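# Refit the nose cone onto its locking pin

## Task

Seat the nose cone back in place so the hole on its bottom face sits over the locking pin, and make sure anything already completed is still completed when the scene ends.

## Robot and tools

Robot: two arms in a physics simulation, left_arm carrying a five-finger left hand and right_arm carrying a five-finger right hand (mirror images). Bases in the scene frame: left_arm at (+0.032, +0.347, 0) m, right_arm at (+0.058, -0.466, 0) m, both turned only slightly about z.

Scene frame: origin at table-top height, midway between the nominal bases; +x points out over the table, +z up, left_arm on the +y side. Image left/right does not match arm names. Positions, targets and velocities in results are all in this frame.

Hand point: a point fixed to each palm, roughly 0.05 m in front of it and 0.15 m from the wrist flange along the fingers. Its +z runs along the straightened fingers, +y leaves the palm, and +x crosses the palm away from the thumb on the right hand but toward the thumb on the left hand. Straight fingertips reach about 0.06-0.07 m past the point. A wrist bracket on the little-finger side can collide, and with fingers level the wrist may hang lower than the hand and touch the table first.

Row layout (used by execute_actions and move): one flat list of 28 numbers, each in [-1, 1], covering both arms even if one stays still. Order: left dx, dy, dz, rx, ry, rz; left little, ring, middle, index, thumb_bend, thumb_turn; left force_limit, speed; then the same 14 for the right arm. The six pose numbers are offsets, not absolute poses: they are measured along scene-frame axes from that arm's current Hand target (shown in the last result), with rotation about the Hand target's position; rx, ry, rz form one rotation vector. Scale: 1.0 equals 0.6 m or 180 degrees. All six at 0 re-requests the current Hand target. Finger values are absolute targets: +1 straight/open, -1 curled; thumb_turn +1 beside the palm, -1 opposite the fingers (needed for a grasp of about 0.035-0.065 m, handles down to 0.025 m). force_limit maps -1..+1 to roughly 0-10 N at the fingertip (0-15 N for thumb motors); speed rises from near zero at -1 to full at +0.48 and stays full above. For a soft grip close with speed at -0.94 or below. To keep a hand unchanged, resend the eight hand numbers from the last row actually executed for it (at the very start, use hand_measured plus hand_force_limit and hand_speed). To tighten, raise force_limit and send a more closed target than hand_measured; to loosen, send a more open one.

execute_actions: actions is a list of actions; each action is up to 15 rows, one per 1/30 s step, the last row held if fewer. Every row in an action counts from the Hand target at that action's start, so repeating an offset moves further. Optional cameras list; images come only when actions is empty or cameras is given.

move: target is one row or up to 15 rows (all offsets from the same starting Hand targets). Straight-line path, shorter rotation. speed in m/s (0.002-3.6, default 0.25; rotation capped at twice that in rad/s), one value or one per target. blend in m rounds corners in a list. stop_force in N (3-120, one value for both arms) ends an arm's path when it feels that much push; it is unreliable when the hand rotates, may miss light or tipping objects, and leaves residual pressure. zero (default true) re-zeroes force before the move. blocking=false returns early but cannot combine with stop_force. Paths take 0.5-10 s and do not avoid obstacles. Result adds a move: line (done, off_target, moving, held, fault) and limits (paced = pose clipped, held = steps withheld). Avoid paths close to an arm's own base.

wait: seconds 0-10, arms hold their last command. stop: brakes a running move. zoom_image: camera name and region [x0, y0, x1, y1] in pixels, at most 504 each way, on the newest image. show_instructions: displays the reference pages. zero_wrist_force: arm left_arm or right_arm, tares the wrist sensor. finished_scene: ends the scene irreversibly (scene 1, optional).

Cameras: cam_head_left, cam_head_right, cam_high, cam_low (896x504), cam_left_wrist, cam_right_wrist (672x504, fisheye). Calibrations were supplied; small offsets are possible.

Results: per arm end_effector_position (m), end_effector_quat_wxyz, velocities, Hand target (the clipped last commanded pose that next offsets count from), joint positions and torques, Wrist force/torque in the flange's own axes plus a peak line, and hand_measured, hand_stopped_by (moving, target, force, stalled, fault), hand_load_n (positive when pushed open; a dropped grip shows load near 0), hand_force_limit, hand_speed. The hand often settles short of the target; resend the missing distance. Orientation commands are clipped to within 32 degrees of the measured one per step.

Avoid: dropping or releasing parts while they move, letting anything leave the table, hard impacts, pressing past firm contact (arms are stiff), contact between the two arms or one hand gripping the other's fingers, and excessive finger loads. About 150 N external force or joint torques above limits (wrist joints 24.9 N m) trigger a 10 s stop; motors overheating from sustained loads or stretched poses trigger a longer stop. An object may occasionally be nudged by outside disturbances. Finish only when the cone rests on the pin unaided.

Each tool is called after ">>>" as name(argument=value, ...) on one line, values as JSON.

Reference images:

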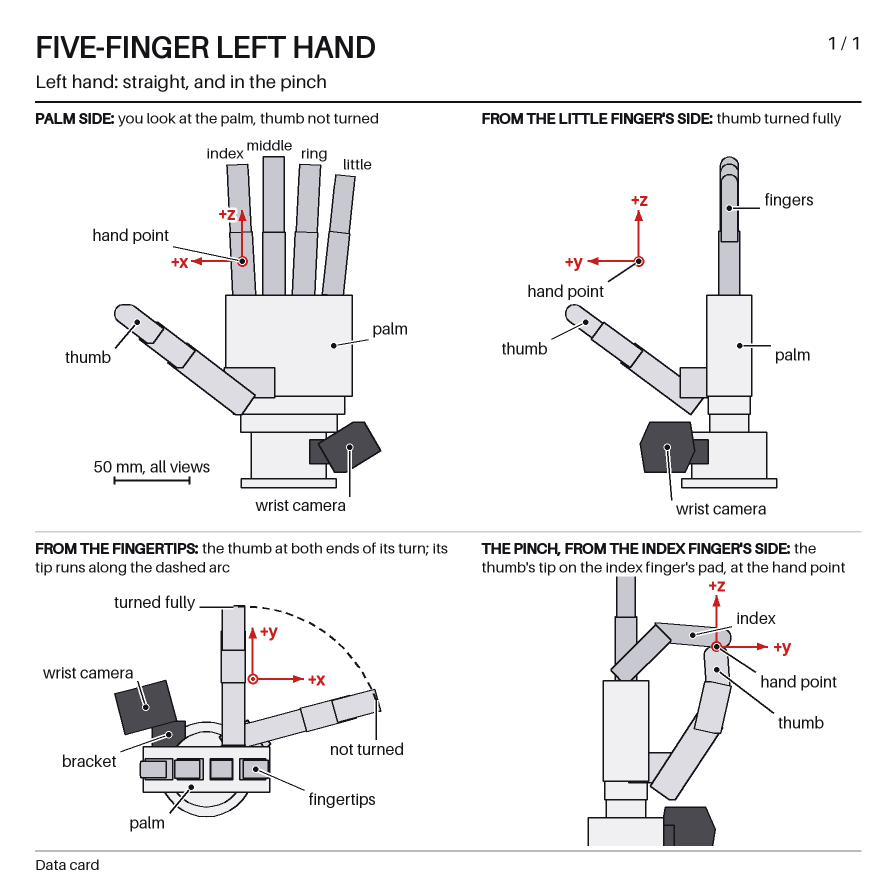

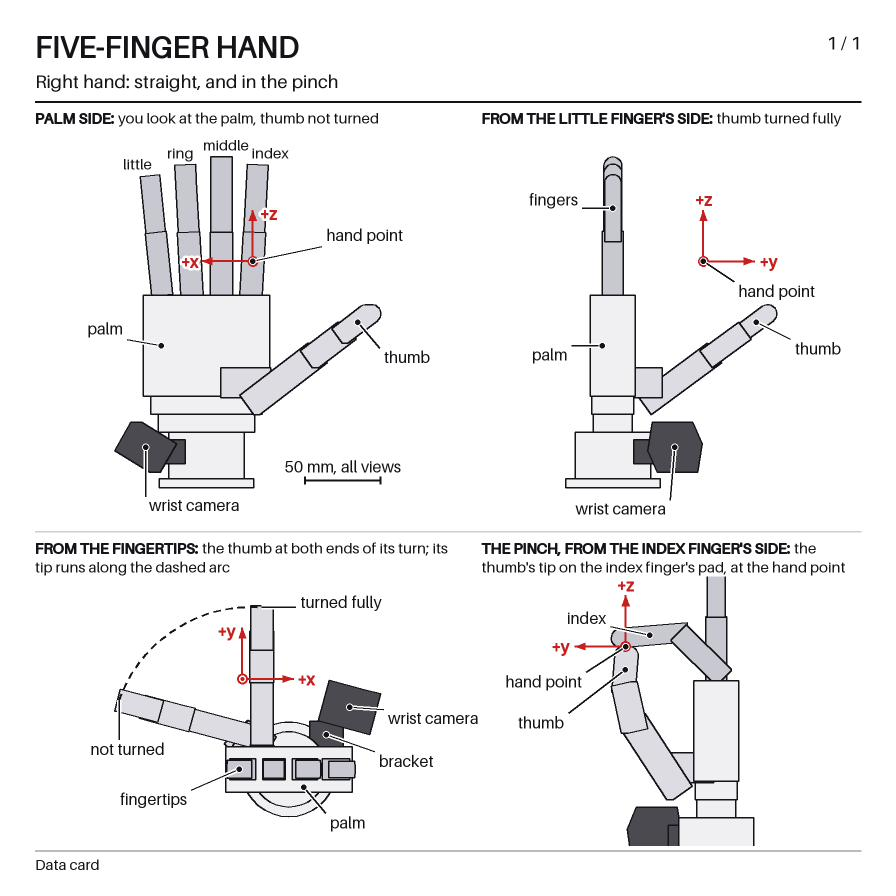

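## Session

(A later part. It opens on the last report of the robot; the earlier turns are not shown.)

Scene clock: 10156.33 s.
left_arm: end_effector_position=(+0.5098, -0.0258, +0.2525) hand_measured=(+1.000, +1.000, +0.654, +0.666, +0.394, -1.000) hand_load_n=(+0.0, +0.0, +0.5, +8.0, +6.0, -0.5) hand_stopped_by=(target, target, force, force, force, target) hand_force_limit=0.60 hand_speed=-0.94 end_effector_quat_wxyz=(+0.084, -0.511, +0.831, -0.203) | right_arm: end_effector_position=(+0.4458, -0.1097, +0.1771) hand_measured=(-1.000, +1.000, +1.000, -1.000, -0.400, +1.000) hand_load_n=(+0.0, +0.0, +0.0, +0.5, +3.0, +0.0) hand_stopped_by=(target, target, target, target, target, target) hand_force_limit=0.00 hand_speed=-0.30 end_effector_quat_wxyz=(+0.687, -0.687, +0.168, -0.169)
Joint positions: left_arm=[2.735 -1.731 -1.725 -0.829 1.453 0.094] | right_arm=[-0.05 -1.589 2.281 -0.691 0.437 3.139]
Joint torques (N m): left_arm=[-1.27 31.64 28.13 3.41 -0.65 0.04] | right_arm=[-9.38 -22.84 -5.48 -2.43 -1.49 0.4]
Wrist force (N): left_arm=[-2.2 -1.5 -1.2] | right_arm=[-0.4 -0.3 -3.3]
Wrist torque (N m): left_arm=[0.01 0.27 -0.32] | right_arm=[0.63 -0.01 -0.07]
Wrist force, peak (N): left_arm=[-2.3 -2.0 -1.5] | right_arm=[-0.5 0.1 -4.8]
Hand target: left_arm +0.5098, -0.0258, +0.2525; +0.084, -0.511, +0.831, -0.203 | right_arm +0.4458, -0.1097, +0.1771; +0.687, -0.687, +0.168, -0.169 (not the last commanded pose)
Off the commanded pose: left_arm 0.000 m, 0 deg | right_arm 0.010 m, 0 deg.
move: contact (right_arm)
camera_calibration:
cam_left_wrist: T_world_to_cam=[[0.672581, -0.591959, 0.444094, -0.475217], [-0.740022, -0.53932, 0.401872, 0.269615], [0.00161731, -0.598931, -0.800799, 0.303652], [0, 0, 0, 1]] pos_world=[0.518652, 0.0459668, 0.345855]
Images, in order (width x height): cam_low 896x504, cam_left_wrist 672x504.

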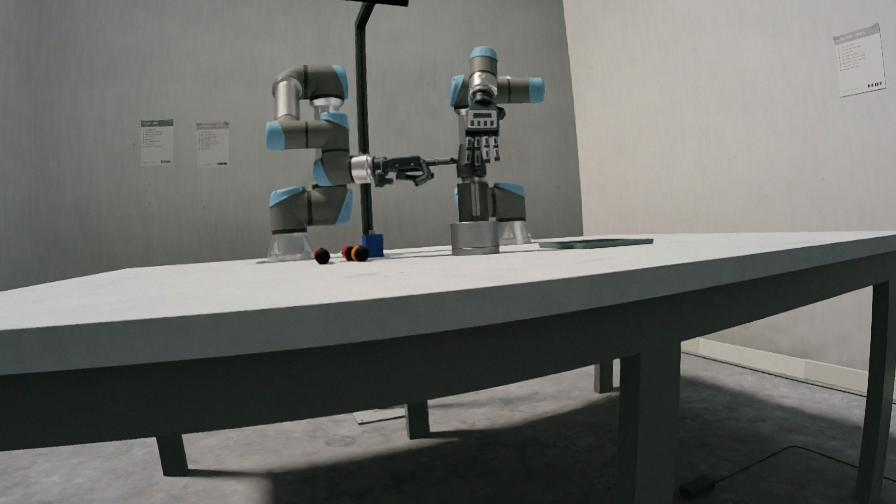

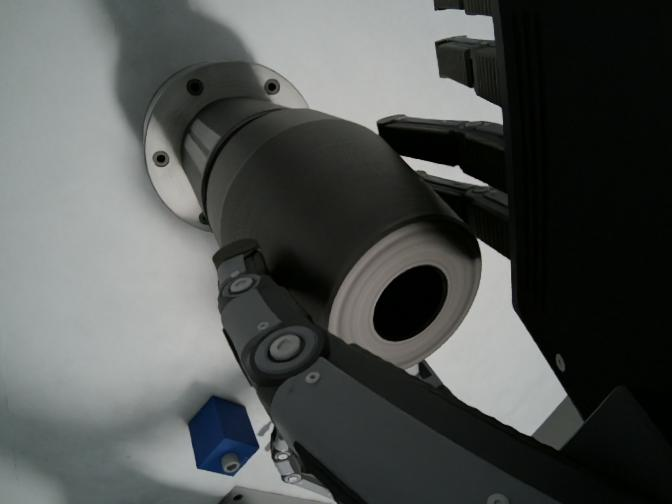

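>>> move(target=[-0.00425, -0.00812, 0, 0, 0, 0, 1, 1, 0.53, 0.53, 0.18, -1, 0.6, -0.94, 0, 0, 0, 0, 0, 0, -1, 1, 1, -1, -0.4, 1, 0, -0.3], speed=0.01, cameras=["cam_low", "cam_left_wrist"])

>>> zoom_image(camera="cam_low", region=[450, 140, 494, 184])

Scene clock: 10172.87 s.
left_arm: end_effector_position=(+0.5074, -0.0305, +0.2525) hand_measured=(+1.000, +1.000, +0.656, +0.666, +0.394, -1.000) hand_load_n=(+0.0, +0.0, +9.5, +4.0, +11.5, -6.0) hand_stopped_by=(target, target, force, force, force, target) hand_force_limit=0.60 hand_speed=-0.94 end_effector_quat_wxyz=(+0.084, -0.511, +0.831, -0.203) | right_arm: end_effector_position=(+0.4458, -0.1097, +0.1771) hand_measured=(-1.000, +1.000, +1.000, -1.000, -0.400, +1.000) hand_load_n=(+0.0, +0.0, +0.0, +0.5, +3.0, +0.0) hand_stopped_by=(target, target, target, target, target, target) hand_force_limit=0.00 hand_speed=-0.30 end_effector_quat_wxyz=(+0.687, -0.687, +0.168, -0.169)
Joint positions: left_arm=[2.726 -1.733 -1.723 -0.828 1.457 0.085] | right_arm=[-0.05 -1.589 2.281 -0.691 0.437 3.139]
Joint torques (N m): left_arm=[-14.68 18.35 28.08 3.32 -1.29 -1.85] | right_arm=[-6.21 -21.08 -6.84 -1.43 -1.11 0.14]
Wrist force (N): left_arm=[-11.4 -2.9 -4.9] | right_arm=[0.4 -1.0 -9.1]
Wrist torque (N m): left_arm=[0.05 0.11 -0.19] | right_arm=[0.95 0.17 -0.04]
Wrist force, peak (N): left_arm=[-11.4 -2.9 -4.9] | right_arm=[0.1 -1.6 -9.1]
Hand target: left_arm +0.5073, -0.0306, +0.2525; +0.084, -0.511, +0.831, -0.203 | right_arm +0.4458, -0.1097, +0.1771; +0.687, -0.687, +0.168, -0.169
Off the commanded pose: left_arm 0.000 m, 0 deg | right_arm 0.000 m, 0 deg.
move: done
camera_calibration:
cam_left_wrist: T_world_to_cam=[[0.672581, -0.591995, 0.444047, -0.4763], [-0.740022, -0.539352, 0.401829, 0.265246], [0.00161709, -0.598867, -0.800847, 0.300856], [0, 0, 0, 1]] pos_world=[0.516152, 0.0412665, 0.345855]
Images, in order (width x height): cam_low 896x504, cam_left_wrist 672x504.

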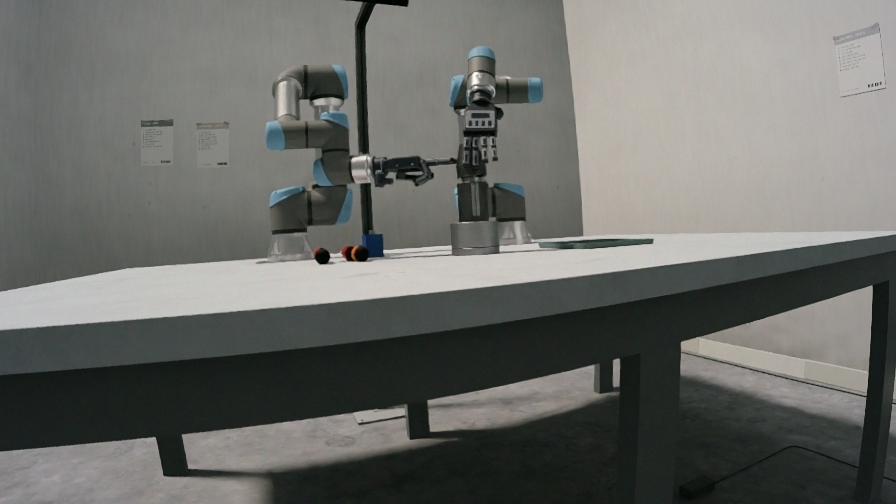

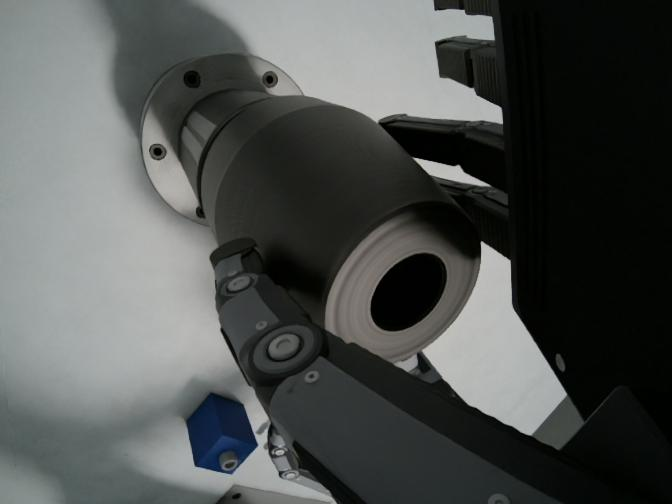

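Scaled by 11.455 from the camera's 896x504 image, which has a finer 1280x720 frame.

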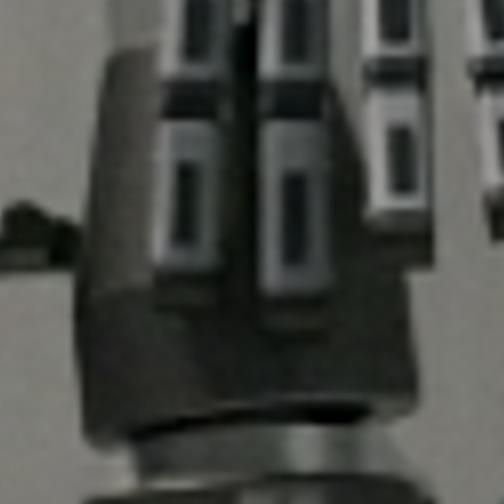

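>>> move(target=[0.00077, 0.00148, 0, 0, 0, 0, 1, 1, 0.53, 0.53, 0.18, -1, 0.6, -0.94, 0, 0, 0, 0, 0, 0, -1, 1, 1, -1, -0.4, 1, 0, -0.3], speed=0.005)

>>> move(target=[0, 0, 0, 0, 0, 0, 1, 1, 0.52, 0.52, 0.17, -1, 1.0, -0.94, 0, 0, 0, 0, 0, 0, -1, 1, 1, -1, -0.4, 1, 0, -0.3], cameras=["cam_low", "cam_left_wrist"])

Scene clock: 10190.63 s.
left_arm: end_effector_position=(+0.5077, -0.0298, +0.2525) hand_measured=(+1.000, +1.000, +0.656, +0.666, +0.394, -1.000) hand_load_n=(+0.0, +0.0, +8.5, +3.5, +11.5, -0.5) hand_stopped_by=(target, target, force, force, force, target) hand_force_limit=0.60 hand_speed=-0.94 end_effector_quat_wxyz=(+0.084, -0.511, +0.831, -0.203) | right_arm: end_effector_position=(+0.4458, -0.1097, +0.1771) hand_measured=(-1.000, +1.000, +1.000, -1.000, -0.400, +1.000) hand_load_n=(+0.0, +0.0, -1.0, +0.5, +3.0, +0.0) hand_stopped_by=(target, target, target, target, target, target) hand_force_limit=0.00 hand_speed=-0.30 end_effector_quat_wxyz=(+0.687, -0.687, +0.168, -0.169)
Joint positions: left_arm=[2.727 -1.733 -1.724 -0.828 1.456 0.086] | right_arm=[-0.05 -1.589 2.281 -0.691 0.437 3.139]
Joint torques (N m): left_arm=[9 37.46 11.91 -0.27 -0.46 2.15] | right_arm=[8.43 -15.97 -21.03 -0.11 0.36 0.23]
Wrist force (N): left_arm=[0.3 -1.6 -4.3] | right_arm=[0.4 0.1 -8.4]
Wrist torque (N m): left_arm=[0.06 0.31 -0.19] | right_arm=[0.88 0.03 -0.01]
Wrist force, peak (N): left_arm=[-12.4 -2.2 -4.7] | right_arm=[0.5 -1.2 -9.6]
Hand target: left_arm +0.5077, -0.0297, +0.2525; +0.084, -0.511, +0.831, -0.203 | right_arm +0.4458, -0.1097, +0.1771; +0.687, -0.687, +0.168, -0.169
Off the commanded pose: left_arm 0.000 m, 0 deg | right_arm 0.000 m, 0 deg.
move: done

Scene clock: 10191.13 s.
left_arm: end_effector_position=(+0.5077, -0.0297, +0.2525) hand_measured=(+1.000, +1.000, +0.652, +0.658, +0.386, -1.000) hand_load_n=(+0.0, +0.0, +10.5, +10.5, +14.0, -0.5) hand_stopped_by=(target, target, force, force, force, target) hand_force_limit=1.00 hand_speed=-0.94 end_effector_quat_wxyz=(+0.084, -0.511, +0.831, -0.203) | right_arm: end_effector_position=(+0.4458, -0.1097, +0.1771) hand_measured=(-1.000, +1.000, +1.000, -1.000, -0.400, +1.000) hand_load_n=(+0.0, +0.0, -1.0, +0.5, +3.0, +0.0) hand_stopped_by=(target, target, target, target, target, target) hand_force_limit=0.00 hand_speed=-0.30 end_effector_quat_wxyz=(+0.687, -0.687, +0.168, -0.169)
Joint positions: left_arm=[2.727 -1.732 -1.724 -0.828 1.456 0.086] | right_arm=[-0.05 -1.589 2.281 -0.691 0.437 3.139]
Joint torques (N m): left_arm=[10.23 39.86 12.17 -0.39 -0.29 2.14] | right_arm=[8.63 -14.83 -23.18 -0.11 0.67 0.21]
Wrist force (N): left_arm=[0.2 -3.6 0.1] | right_arm=[0.0 0.9 -8.2]
Wrist torque (N m): left_arm=[0.03 0.34 -0.18] | right_arm=[0.90 0.07 -0.02]
Wrist force, peak (N): left_arm=[-0.5 -4.8 1.2] | right_arm=[0.2 -0.1 -8.7]
Hand target: left_arm +0.5077, -0.0297, +0.2525; +0.084, -0.511, +0.831, -0.203 | right_arm +0.4458, -0.1097, +0.1771; +0.687, -0.687, +0.168, -0.169
Off the commanded pose: left_arm 0.000 m, 0 deg | right_arm 0.000 m, 0 deg.
move: done
camera_calibration:
cam_left_wrist: T_world_to_cam=[[0.672581, -0.591995, 0.444047, -0.476155], [-0.740022, -0.539352, 0.401829, 0.26592], [0.00161709, -0.598867, -0.800847, 0.301274], [0, 0, 0, 1]] pos_world=[0.516552, 0.0419665, 0.345855]
Images, in order (width x height): cam_low 896x504, cam_left_wrist 672x504.

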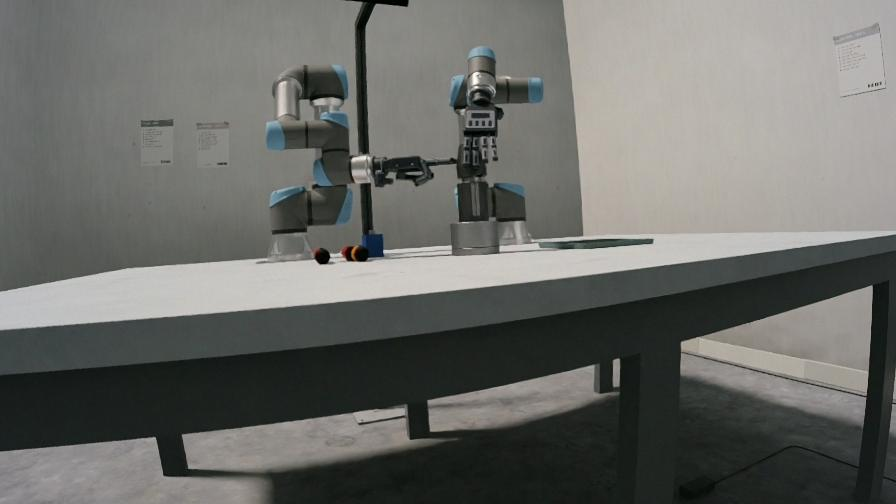

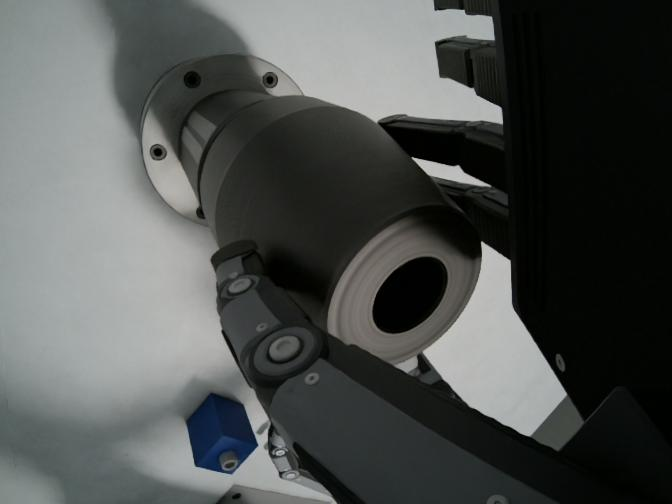

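>>> move(target=[0.00252, 0.00481, 0.0007, -0.01132, 0.00592, 0, 1, 1, 0.52, 0.52, 0.17, -1, 1.0, -0.94, 0.00209, 0.00399, 0, 0, 0, 0, -1, 1, 1, -1, -0.4, 1, 0, -0.3], speed=0.008, cameras=["cam_low", "cam_left_wrist", "cam_high"])

>>> zoom_image(camera="cam_low", region=[450, 140, 494, 184])

Scene clock: 10203.90 s.
left_arm: end_effector_position=(+0.5092, -0.0269, +0.2529) hand_measured=(+1.000, +1.000, +0.652, +0.658, +0.386, -1.000) hand_load_n=(+0.0, +0.0, +10.5, +9.0, +11.5, -0.5) hand_stopped_by=(target, target, force, force, force, target) hand_force_limit=1.00 hand_speed=-0.94 end_effector_quat_wxyz=(+0.067, -0.515, +0.828, -0.213) | right_arm: end_effector_position=(+0.4470, -0.1074, +0.1771) hand_measured=(-1.000, +1.000, +1.000, -1.000, -0.400, +1.000) hand_load_n=(+0.0, +0.0, +1.0, +0.5, +3.0, +0.0) hand_stopped_by=(target, target, target, target, target, target) hand_force_limit=0.00 hand_speed=-0.30 end_effector_quat_wxyz=(+0.687, -0.687, +0.168, -0.169)
Joint positions: left_arm=[2.752 -1.729 -1.73 -0.831 1.41 0.092] | right_arm=[-0.041 -1.583 2.275 -0.691 0.445 3.139]
Joint torques (N m): left_arm=[11.05 39.88 10.79 -1.18 -0.2 2.22] | right_arm=[10.38 -4.57 -29.12 -3.53 3.11 1.71]
Wrist force (N): left_arm=[2.1 -5.1 0.8] | right_arm=[-3.9 -6.4 -25.7]
Wrist torque (N m): left_arm=[0.21 0.40 -0.09] | right_arm=[2.11 0.28 -0.45]
Wrist force, peak (N): left_arm=[-0.3 -5.5 -3.8] | right_arm=[-3.8 -7.0 -25.6]
Hand target: left_arm +0.5092, -0.0269, +0.2529; +0.067, -0.515, +0.828, -0.213 | right_arm +0.4470, -0.1073, +0.1771; +0.687, -0.687, +0.168, -0.169
Off the commanded pose: left_arm 0.000 m, 0 deg | right_arm 0.000 m, 0 deg.
move: done
camera_calibration:
cam_left_wrist: T_world_to_cam=[[0.6809, -0.576102, 0.452197, -0.481577], [-0.732262, -0.524612, 0.434251, 0.256685], [-0.0129452, -0.626808, -0.779066, 0.304485], [0, 0, 0, 1]] pos_world=[0.519809, 0.0480758, 0.343515]
Images, in order (width x height): cam_high 896x504, cam_low 896x504, cam_left_wrist 672x504.

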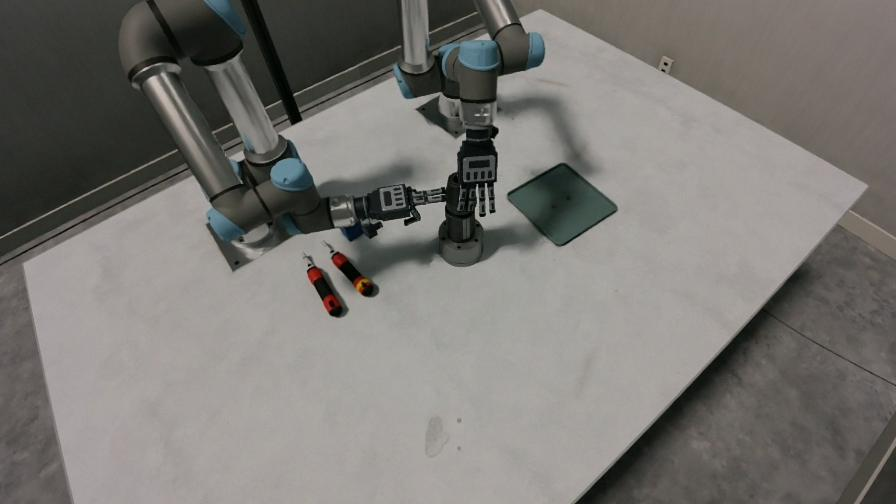

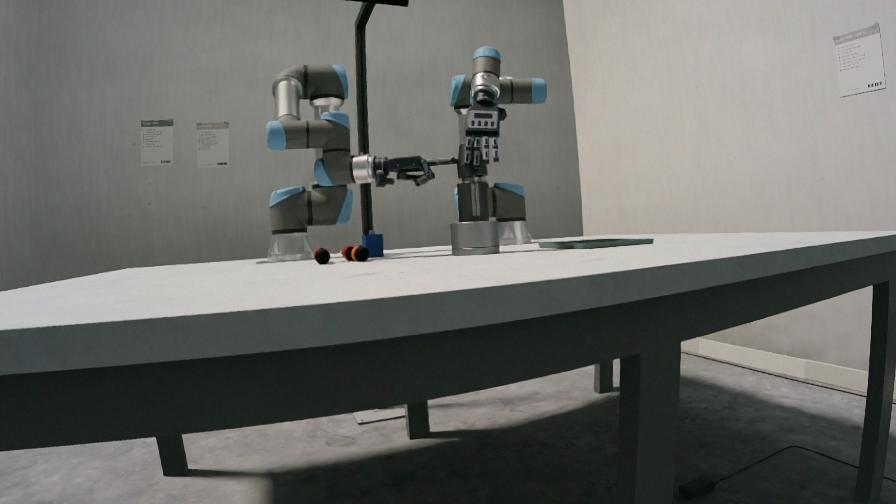

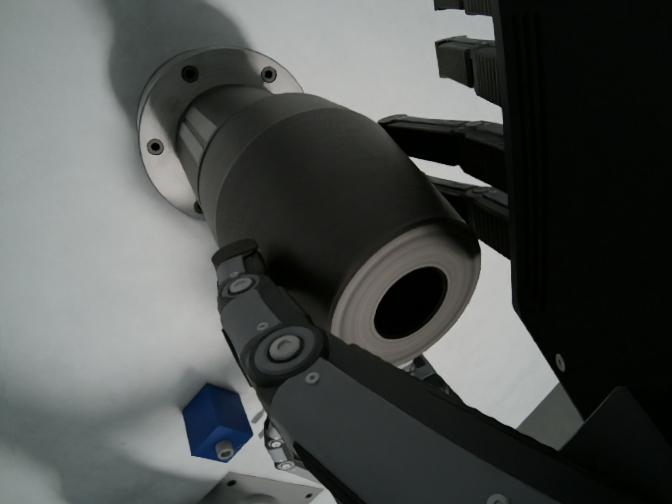

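Scaled by 11.455 from the camera's 896x504 image, which has a finer 1280x720 frame.

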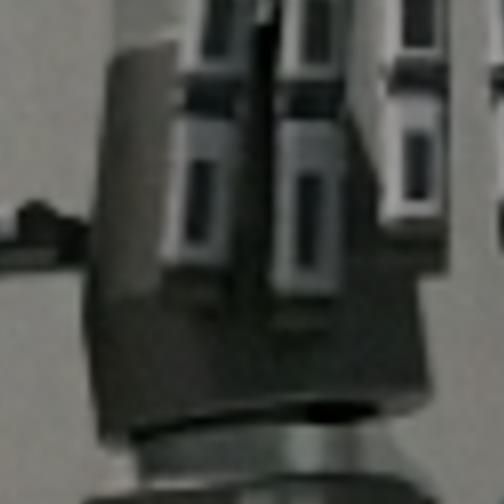

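>>> move(target=[[0, 0, 0, 0, 0, 0, 1, 1, 0.52, 0.52, 0.17, -1, 1.0, -0.94, -0.0046, -0.0089, 0, 0, 0, 0, -1, 1, 1, -1, -0.4, 1, 0, -0.3], [0, 0, 0, 0, 0, 0, 1, 1, 0.52, 0.52, 0.17, -1, 1.0, -0.94, -0.0046, -0.0089, 0.0433, 0, 0, 0, -1, 1, 1, -1, -0.4, 1, 0, -0.3]], speed=0.02, cameras=["cam_low", "cam_left_wrist", "cam_right_wrist"])

>>> zoom_image(camera="cam_low", region=[450, 140, 494, 184])

>>> zoom_image(camera="cam_right_wrist", region=[220, 80, 380, 200])

Scene clock: 10276.07 s.
left_arm: end_effector_position=(+0.5092, -0.0269, +0.2529) hand_measured=(+1.000, +1.000, +0.652, +0.658, +0.386, -1.000) hand_load_n=(+0.0, +0.0, +4.0, +8.5, +11.5, +0.0) hand_stopped_by=(target, target, force, force, force, target) hand_force_limit=1.00 hand_speed=-0.94 end_effector_quat_wxyz=(+0.067, -0.515, +0.828, -0.213) | right_arm: end_effector_position=(+0.4442, -0.1127, +0.2030) hand_measured=(-1.000, +1.000, +1.000, -1.000, -0.400, +1.000) hand_load_n=(+0.0, +0.0, +0.0, +0.5, +3.0, +0.0) hand_stopped_by=(target, target, target, target, target, target) hand_force_limit=0.00 hand_speed=-0.30 end_effector_quat_wxyz=(+0.687, -0.687, +0.168, -0.169)
Joint positions: left_arm=[2.752 -1.729 -1.73 -0.831 1.41 0.092] | right_arm=[-0.06 -1.643 2.249 -0.605 0.426 3.139]
Joint torques (N m): left_arm=[-2.76 35.58 29.47 4.21 -0.05 0.56] | right_arm=[-9.06 -21.08 -26.14 1.86 -1.63 -2.28]
Wrist force (N): left_arm=[-0.7 -0.4 -1.3] | right_arm=[0.2 -0.4 -1.2]
Wrist torque (N m): left_arm=[0.03 0.23 -0.27] | right_arm=[0.47 -0.03 -0.06]
Wrist force, peak (N): left_arm=[2.4 -5.9 0.6] | right_arm=[-3.9 -6.7 -26.8]
Hand target: left_arm +0.5092, -0.0269, +0.2529; +0.067, -0.515, +0.828, -0.213 | right_arm +0.4443, -0.1127, +0.2030; +0.687, -0.687, +0.168, -0.169
Off the commanded pose: left_arm 0.000 m, 0 deg | right_arm 0.000 m, 0 deg.
move: done
camera_calibration:
cam_left_wrist: T_world_to_cam=[[0.680925, -0.576027, 0.452254, -0.481556], [-0.732237, -0.524493, 0.434439, 0.256655], [-0.0130442, -0.626977, -0.778928, 0.304559], [0, 0, 0, 1]] pos_world=[0.519809, 0.0481764, 0.343515]
cam_right_wrist: T_world_to_cam=[[0.274128, -0.0693533, -0.959189, 0.0762187], [-0.960421, -0.071034, -0.269344, 0.473204], [-0.0494552, 0.99506, -0.0860808, 0.269313], [0, 0, 0, 1]] pos_world=[0.4469, -0.229082, 0.223746]
Images, in order (width x height): cam_low 896x504, cam_left_wrist 672x504, cam_right_wrist 672x504.

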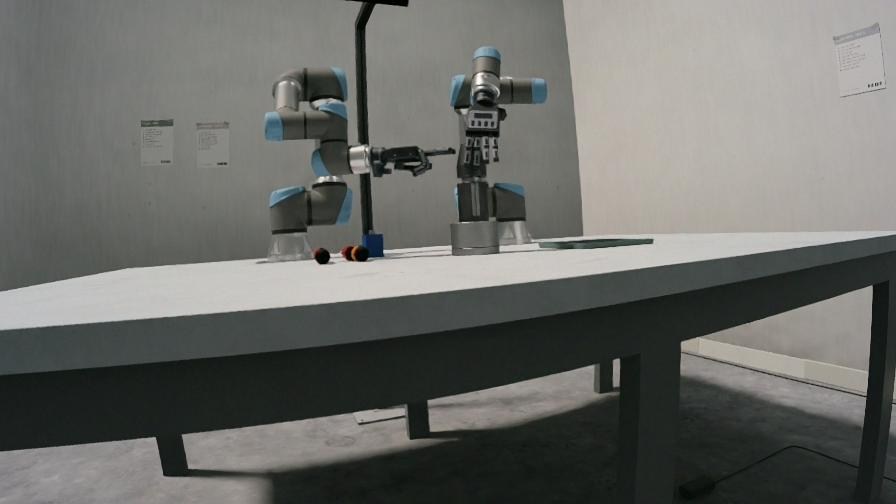

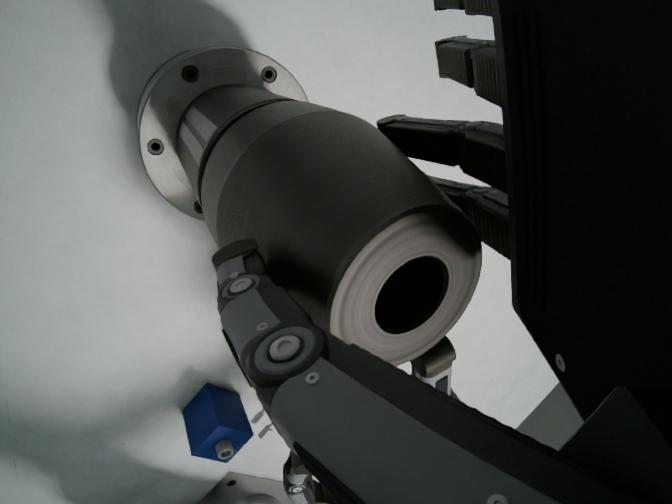

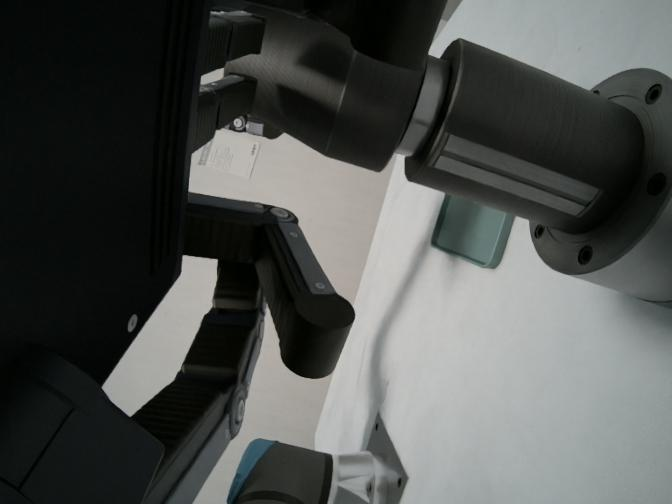

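Scaled by 11.455 from the camera's 896x504 image, which has a finer 1280x720 frame.

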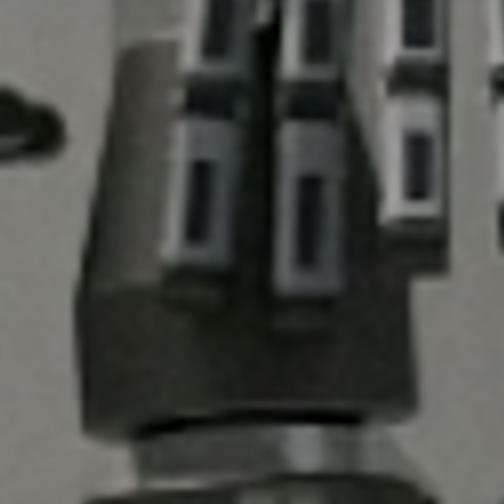

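Scaled by 3.150 from the camera's 672x504 image, which has a finer 960x720 frame.

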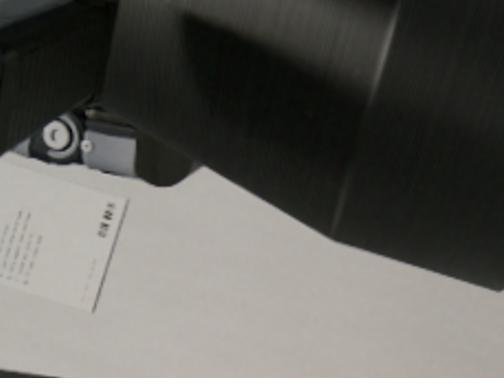

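>>> move(target=[0.00154, 0.00295, 0, 0, 0, 0, 1, 1, 0.52, 0.52, 0.17, -1, 1.0, -0.94, 0, 0, 0, 0, 0, 0, -1, 1, 1, -1, -0.4, 1, 0, -0.3], speed=0.008, cameras=["cam_low", "cam_left_wrist"])

>>> zoom_image(camera="cam_low", region=[450, 140, 494, 184])

Scene clock: 10301.57 s.
left_arm: end_effector_position=(+0.5101, -0.0252, +0.2529) hand_measured=(+1.000, +1.000, +0.652, +0.658, +0.386, -1.000) hand_load_n=(+0.0, +0.0, +1.0, +10.5, +9.5, +1.0) hand_stopped_by=(target, target, force, force, force, target) hand_force_limit=1.00 hand_speed=-0.94 end_effector_quat_wxyz=(+0.067, -0.515, +0.828, -0.213) | right_arm: end_effector_position=(+0.4443, -0.1127, +0.2030) hand_measured=(-1.000, +1.000, +1.000, -1.000, -0.400, +1.000) hand_load_n=(+0.0, +0.0, +0.0, +0.5, +3.0, +0.0) hand_stopped_by=(target, target, target, target, target, target) hand_force_limit=0.00 hand_speed=-0.30 end_effector_quat_wxyz=(+0.687, -0.687, +0.168, -0.169)
Joint positions: left_arm=[2.755 -1.729 -1.731 -0.832 1.408 0.095] | right_arm=[-0.06 -1.643 2.249 -0.605 0.426 3.139]
Joint torques (N m): left_arm=[9.92 39.32 13.18 0.04 -0.12 2.34] | right_arm=[-9.11 -20.47 -27.2 1.91 -1.47 -2.42]
Wrist force (N): left_arm=[2.7 -1.2 -1.3] | right_arm=[0.3 -0.3 -1.4]
Wrist torque (N m): left_arm=[-0.01 0.35 -0.24] | right_arm=[0.49 -0.03 -0.04]
Wrist force, peak (N): left_arm=[3.0 -1.5 -1.5] | right_arm=[0.5 -0.6 -1.6]
Hand target: left_arm +0.5102, -0.0251, +0.2529; +0.067, -0.515, +0.828, -0.213 | right_arm +0.4443, -0.1127, +0.2030; +0.687, -0.687, +0.168, -0.169
Off the commanded pose: left_arm 0.000 m, 0 deg | right_arm 0.000 m, 0 deg.
move: done
camera_calibration:
cam_left_wrist: T_world_to_cam=[[0.680883, -0.576029, 0.452314, -0.481188], [-0.732276, -0.524432, 0.434447, 0.258221], [-0.0130458, -0.627026, -0.778889, 0.305627], [0, 0, 0, 1]] pos_world=[0.520709, 0.0498765, 0.343514]
Images, in order (width x height): cam_low 896x504, cam_left_wrist 672x504.

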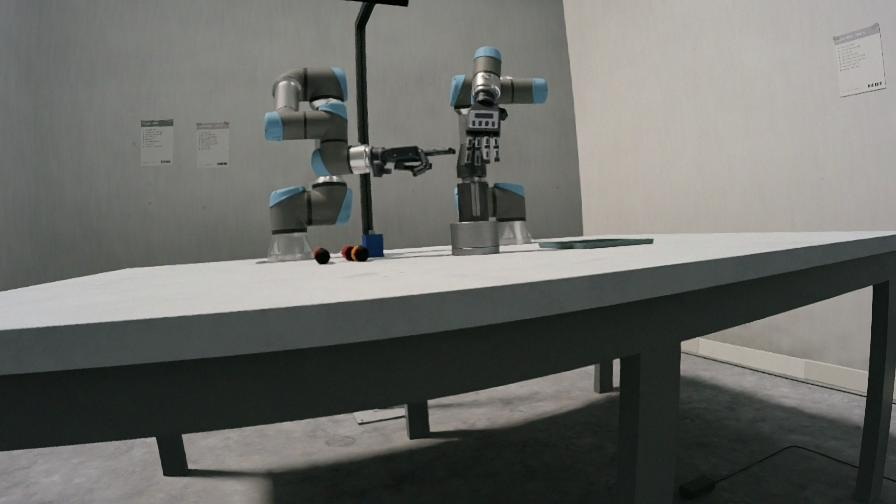

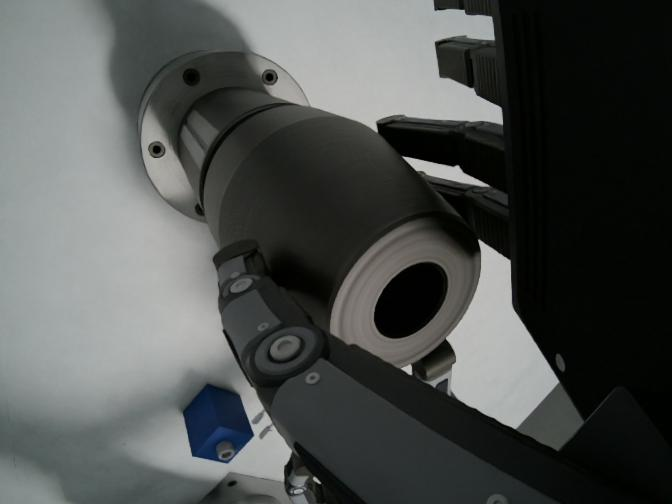

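Scaled by 11.455 from the camera's 896x504 image, which has a finer 1280x720 frame.

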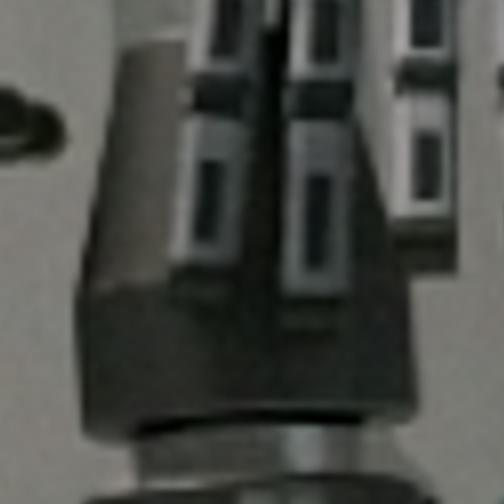

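>>> move(target=[0.00154, 0.00295, 0, 0, 0, 0, 1, 1, 0.52, 0.52, 0.17, -1, 1.0, -0.94, 0, 0, 0, 0, 0, 0, -1, 1, 1, -1, -0.4, 1, 0, -0.3], speed=0.008, cameras=["cam_low"])

>>> zoom_image(camera="cam_low", region=[450, 140, 494, 184])

Scene clock: 10313.57 s.
left_arm: end_effector_position=(+0.5111, -0.0234, +0.2529) hand_measured=(+1.000, +1.000, +0.652, +0.658, +0.386, -1.000) hand_load_n=(+0.0, +0.0, +0.0, +10.0, +4.5, +0.0) hand_stopped_by=(target, target, force, force, force, target) hand_force_limit=1.00 hand_speed=-0.94 end_effector_quat_wxyz=(+0.067, -0.515, +0.828, -0.213) | right_arm: end_effector_position=(+0.4443, -0.1127, +0.2030) hand_measured=(-1.000, +1.000, +1.000, -1.000, -0.400, +1.000) hand_load_n=(+0.0, +0.0, -0.5, +0.5, +3.0, +0.0) hand_stopped_by=(target, target, target, target, target, target) hand_force_limit=0.00 hand_speed=-0.30 end_effector_quat_wxyz=(+0.687, -0.687, +0.168, -0.169)
Joint positions: left_arm=[2.759 -1.728 -1.731 -0.832 1.407 0.099] | right_arm=[-0.06 -1.643 2.249 -0.605 0.426 3.139]
Joint torques (N m): left_arm=[9.61 38.7 11.62 -0.74 -0.53 2.59] | right_arm=[-6.54 -19.58 -26.77 1.79 -0.54 -2.41]
Wrist force (N): left_arm=[0.2 -4.2 -0.7] | right_arm=[0.4 -0.7 -1.2]
Wrist torque (N m): left_arm=[0.03 0.30 -0.29] | right_arm=[0.42 -0.06 -0.04]
Wrist force, peak (N): left_arm=[0.2 -4.2 -0.9] | right_arm=[0.7 -0.6 -1.6]
Hand target: left_arm +0.5111, -0.0233, +0.2529; +0.067, -0.515, +0.828, -0.213 | right_arm +0.4443, -0.1127, +0.2030; +0.687, -0.687, +0.168, -0.169
Off the commanded pose: left_arm 0.000 m, 0 deg | right_arm 0.000 m, 0 deg.
move: done
Images, in order (width x height): cam_low 896x504.

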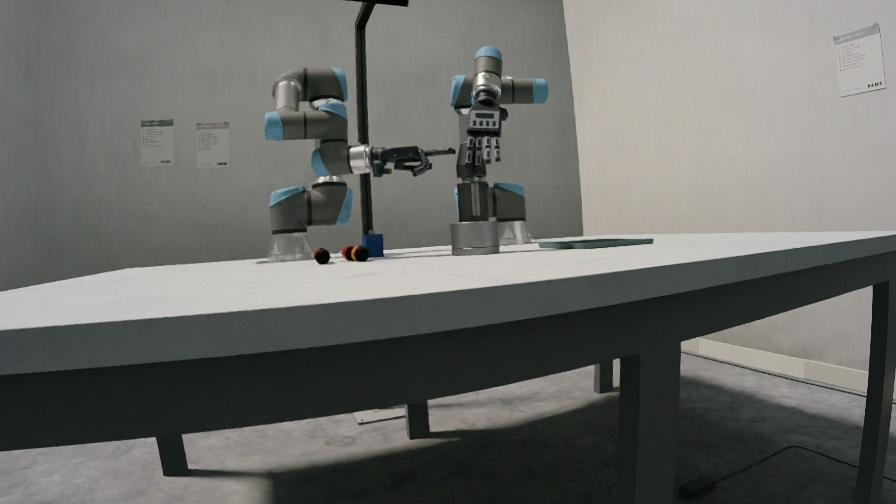

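Scaled by 11.455 from the camera's 896x504 image, which has a finer 1280x720 frame.

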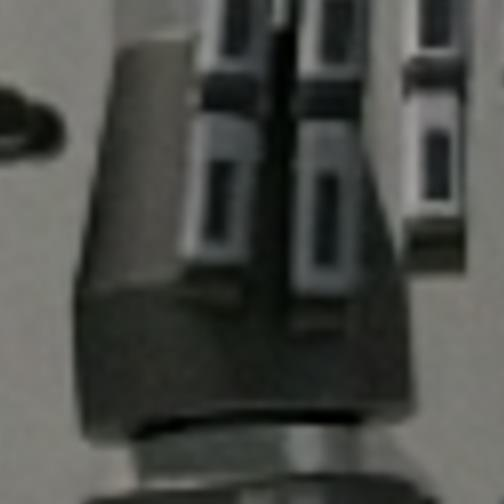

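>>> move(target=[-0.0027, -0.00517, 0, 0, 0, 0, 1, 1, 0.52, 0.52, 0.17, -1, 1.0, -0.94, -0.0155, -0.0295, 0, 0, 0, 0, -1, 1, 1, -1, -0.4, 1, 0, -0.3], speed=0.01, cameras=["cam_low", "cam_right_wrist"])

>>> zoom_image(camera="cam_low", region=[450, 140, 494, 184])

>>> zoom_image(camera="cam_right_wrist", region=[330, 60, 490, 180])

Scene clock: 10454.53 s.
left_arm: end_effector_position=(+0.5095, -0.0264, +0.2529) hand_measured=(+1.000, +1.000, +0.652, +0.658, +0.386, -1.000) hand_load_n=(+0.0, +0.0, +1.0, +10.0, +9.5, -4.0) hand_stopped_by=(target, target, force, force, force, target) hand_force_limit=1.00 hand_speed=-0.94 end_effector_quat_wxyz=(+0.067, -0.515, +0.828, -0.213) | right_arm: end_effector_position=(+0.4350, -0.1303, +0.2030) hand_measured=(-1.000, +1.000, +1.000, -1.000, -0.400, +1.000) hand_load_n=(+0.0, +0.0, +0.0, +0.0, +3.0, +0.0) hand_stopped_by=(target, target, target, target, target, target) hand_force_limit=0.00 hand_speed=-0.30 end_effector_quat_wxyz=(+0.686, -0.687, +0.168, -0.169)
Joint positions: left_arm=[2.753 -1.729 -1.73 -0.831 1.41 0.093] | right_arm=[-0.125 -1.684 2.285 -0.599 0.361 3.138]
Joint torques (N m): left_arm=[-13.17 18.95 29.2 3.95 -0.38 -2.17] | right_arm=[-6.98 -18.48 -6.8 2.01 -1.71 -1.99]
Wrist force (N): left_arm=[-8.8 -1.4 -3.0] | right_arm=[0.3 -0.6 -1.5]
Wrist torque (N m): left_arm=[-0.03 0.14 -0.28] | right_arm=[0.45 -0.03 -0.04]
Wrist force, peak (N): left_arm=[-9.1 -1.9 -1.7] | right_arm=[0.2 -0.4 -1.7]
Hand target: left_arm +0.5095, -0.0264, +0.2529; +0.067, -0.515, +0.828, -0.213 | right_arm +0.4350, -0.1304, +0.2030; +0.687, -0.687, +0.168, -0.169
Off the commanded pose: left_arm 0.000 m, 0 deg | right_arm 0.000 m, 0 deg.
move: done
camera_calibration:
cam_right_wrist: T_world_to_cam=[[0.274225, -0.0694419, -0.959155, 0.0775651], [-0.960393, -0.0710679, -0.269434, 0.463041], [-0.0494551, 0.995051, -0.0861801, 0.286494], [0, 0, 0, 1]] pos_world=[0.4376, -0.246782, 0.223846]
Images, in order (width x height): cam_low 896x504, cam_right_wrist 672x504.

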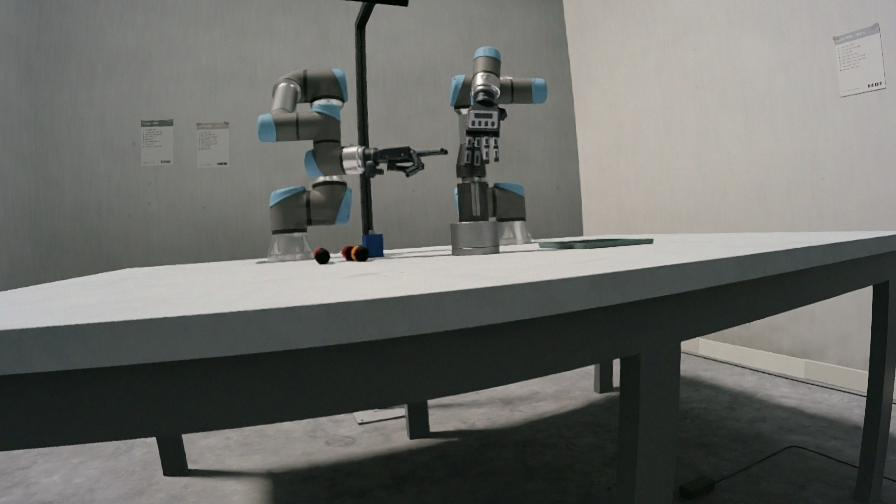

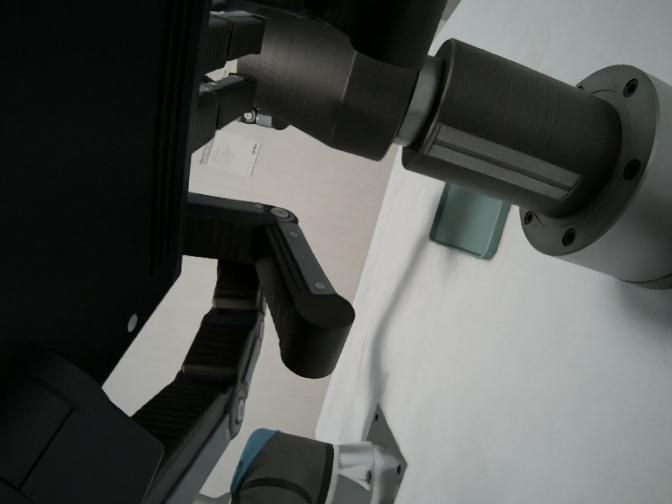

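Scaled by 11.455 from the camera's 896x504 image, which has a finer 1280x720 frame.

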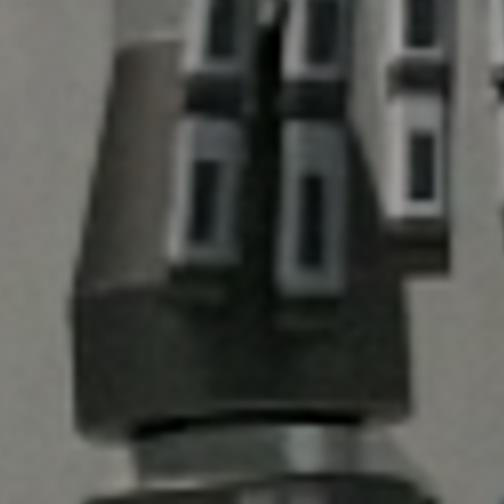

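Scaled by 3.150 from the camera's 672x504 image, which has a finer 960x720 frame.

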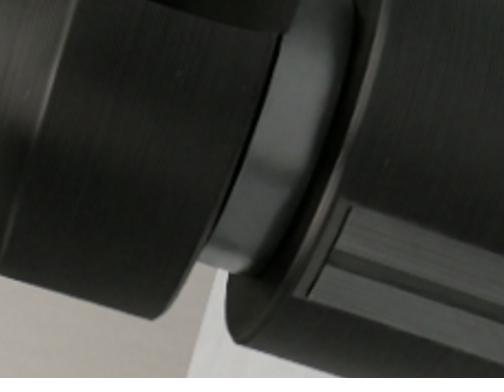

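>>> move(target=[0, 0, 0, 0, 0, 0, 1, 1, 0.52, 0.52, 0.17, -1, 1.0, -0.94, 0, 0, -0.0517, 0, 0, 0, -1, 1, 1, -1, -0.4, 1, 0, -0.3], speed=0.05, cameras=["cam_right_wrist"])

>>> zoom_image(camera="cam_right_wrist", region=[270, 40, 390, 160])

Scene clock: 10498.63 s.
left_arm: end_effector_position=(+0.5095, -0.0264, +0.2529) hand_measured=(+1.000, +1.000, +0.652, +0.658, +0.386, -1.000) hand_load_n=(+0.0, +0.0, +1.0, +10.0, +9.5, -4.5) hand_stopped_by=(target, target, force, force, force, target) hand_force_limit=1.00 hand_speed=-0.94 end_effector_quat_wxyz=(+0.067, -0.515, +0.828, -0.213) | right_arm: end_effector_position=(+0.4350, -0.1304, +0.1721) hand_measured=(-1.000, +1.000, +1.000, -1.000, -0.400, +1.000) hand_load_n=(-0.5, +0.0, +0.0, +0.5, +3.0, +0.0) hand_stopped_by=(target, target, target, target, target, target) hand_force_limit=0.00 hand_speed=-0.30 end_effector_quat_wxyz=(+0.686, -0.687, +0.168, -0.169)
Joint positions: left_arm=[2.753 -1.729 -1.73 -0.831 1.41 0.093] | right_arm=[-0.125 -1.625 2.332 -0.705 0.361 3.138]
Joint torques (N m): left_arm=[-13.37 19.12 28.56 3.71 -0.84 -2.17] | right_arm=[7.56 -6.48 -4.43 -3.15 1.57 2.15]
Wrist force (N): left_arm=[-9.0 -0.9 -2.8] | right_arm=[0.3 -0.3 -1.5]
Wrist torque (N m): left_arm=[0.01 0.12 -0.29] | right_arm=[0.51 -0.05 -0.14]
Wrist force, peak (N): left_arm=[-9.4 -1.2 -3.1] | right_arm=[0.3 -0.8 -1.6]
Hand target: left_arm +0.5095, -0.0264, +0.2529; +0.067, -0.515, +0.828, -0.213 | right_arm +0.4350, -0.1304, +0.1720; +0.687, -0.687, +0.168, -0.169
Off the commanded pose: left_arm 0.000 m, 0 deg | right_arm 0.000 m, 0 deg.
move: done
camera_calibration:
cam_right_wrist: T_world_to_cam=[[0.274135, -0.069476, -0.959178, 0.04786], [-0.960424, -0.0709653, -0.269351, 0.454705], [-0.049355, 0.995056, -0.0861804, 0.283879], [0, 0, 0, 1]] pos_world=[0.4376, -0.246882, 0.192846]
Images, in order (width x height): cam_right_wrist 672x504.

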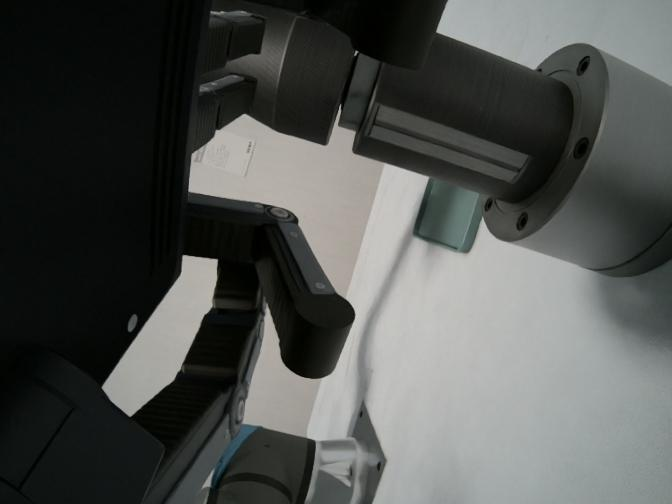

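Scaled by 4.200 from the camera's 672x504 image, which has a finer 960x720 frame.

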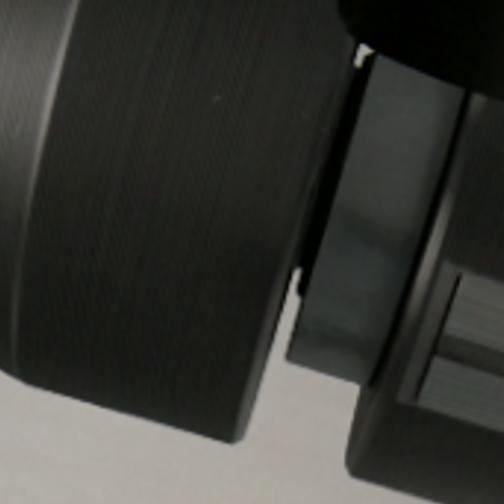

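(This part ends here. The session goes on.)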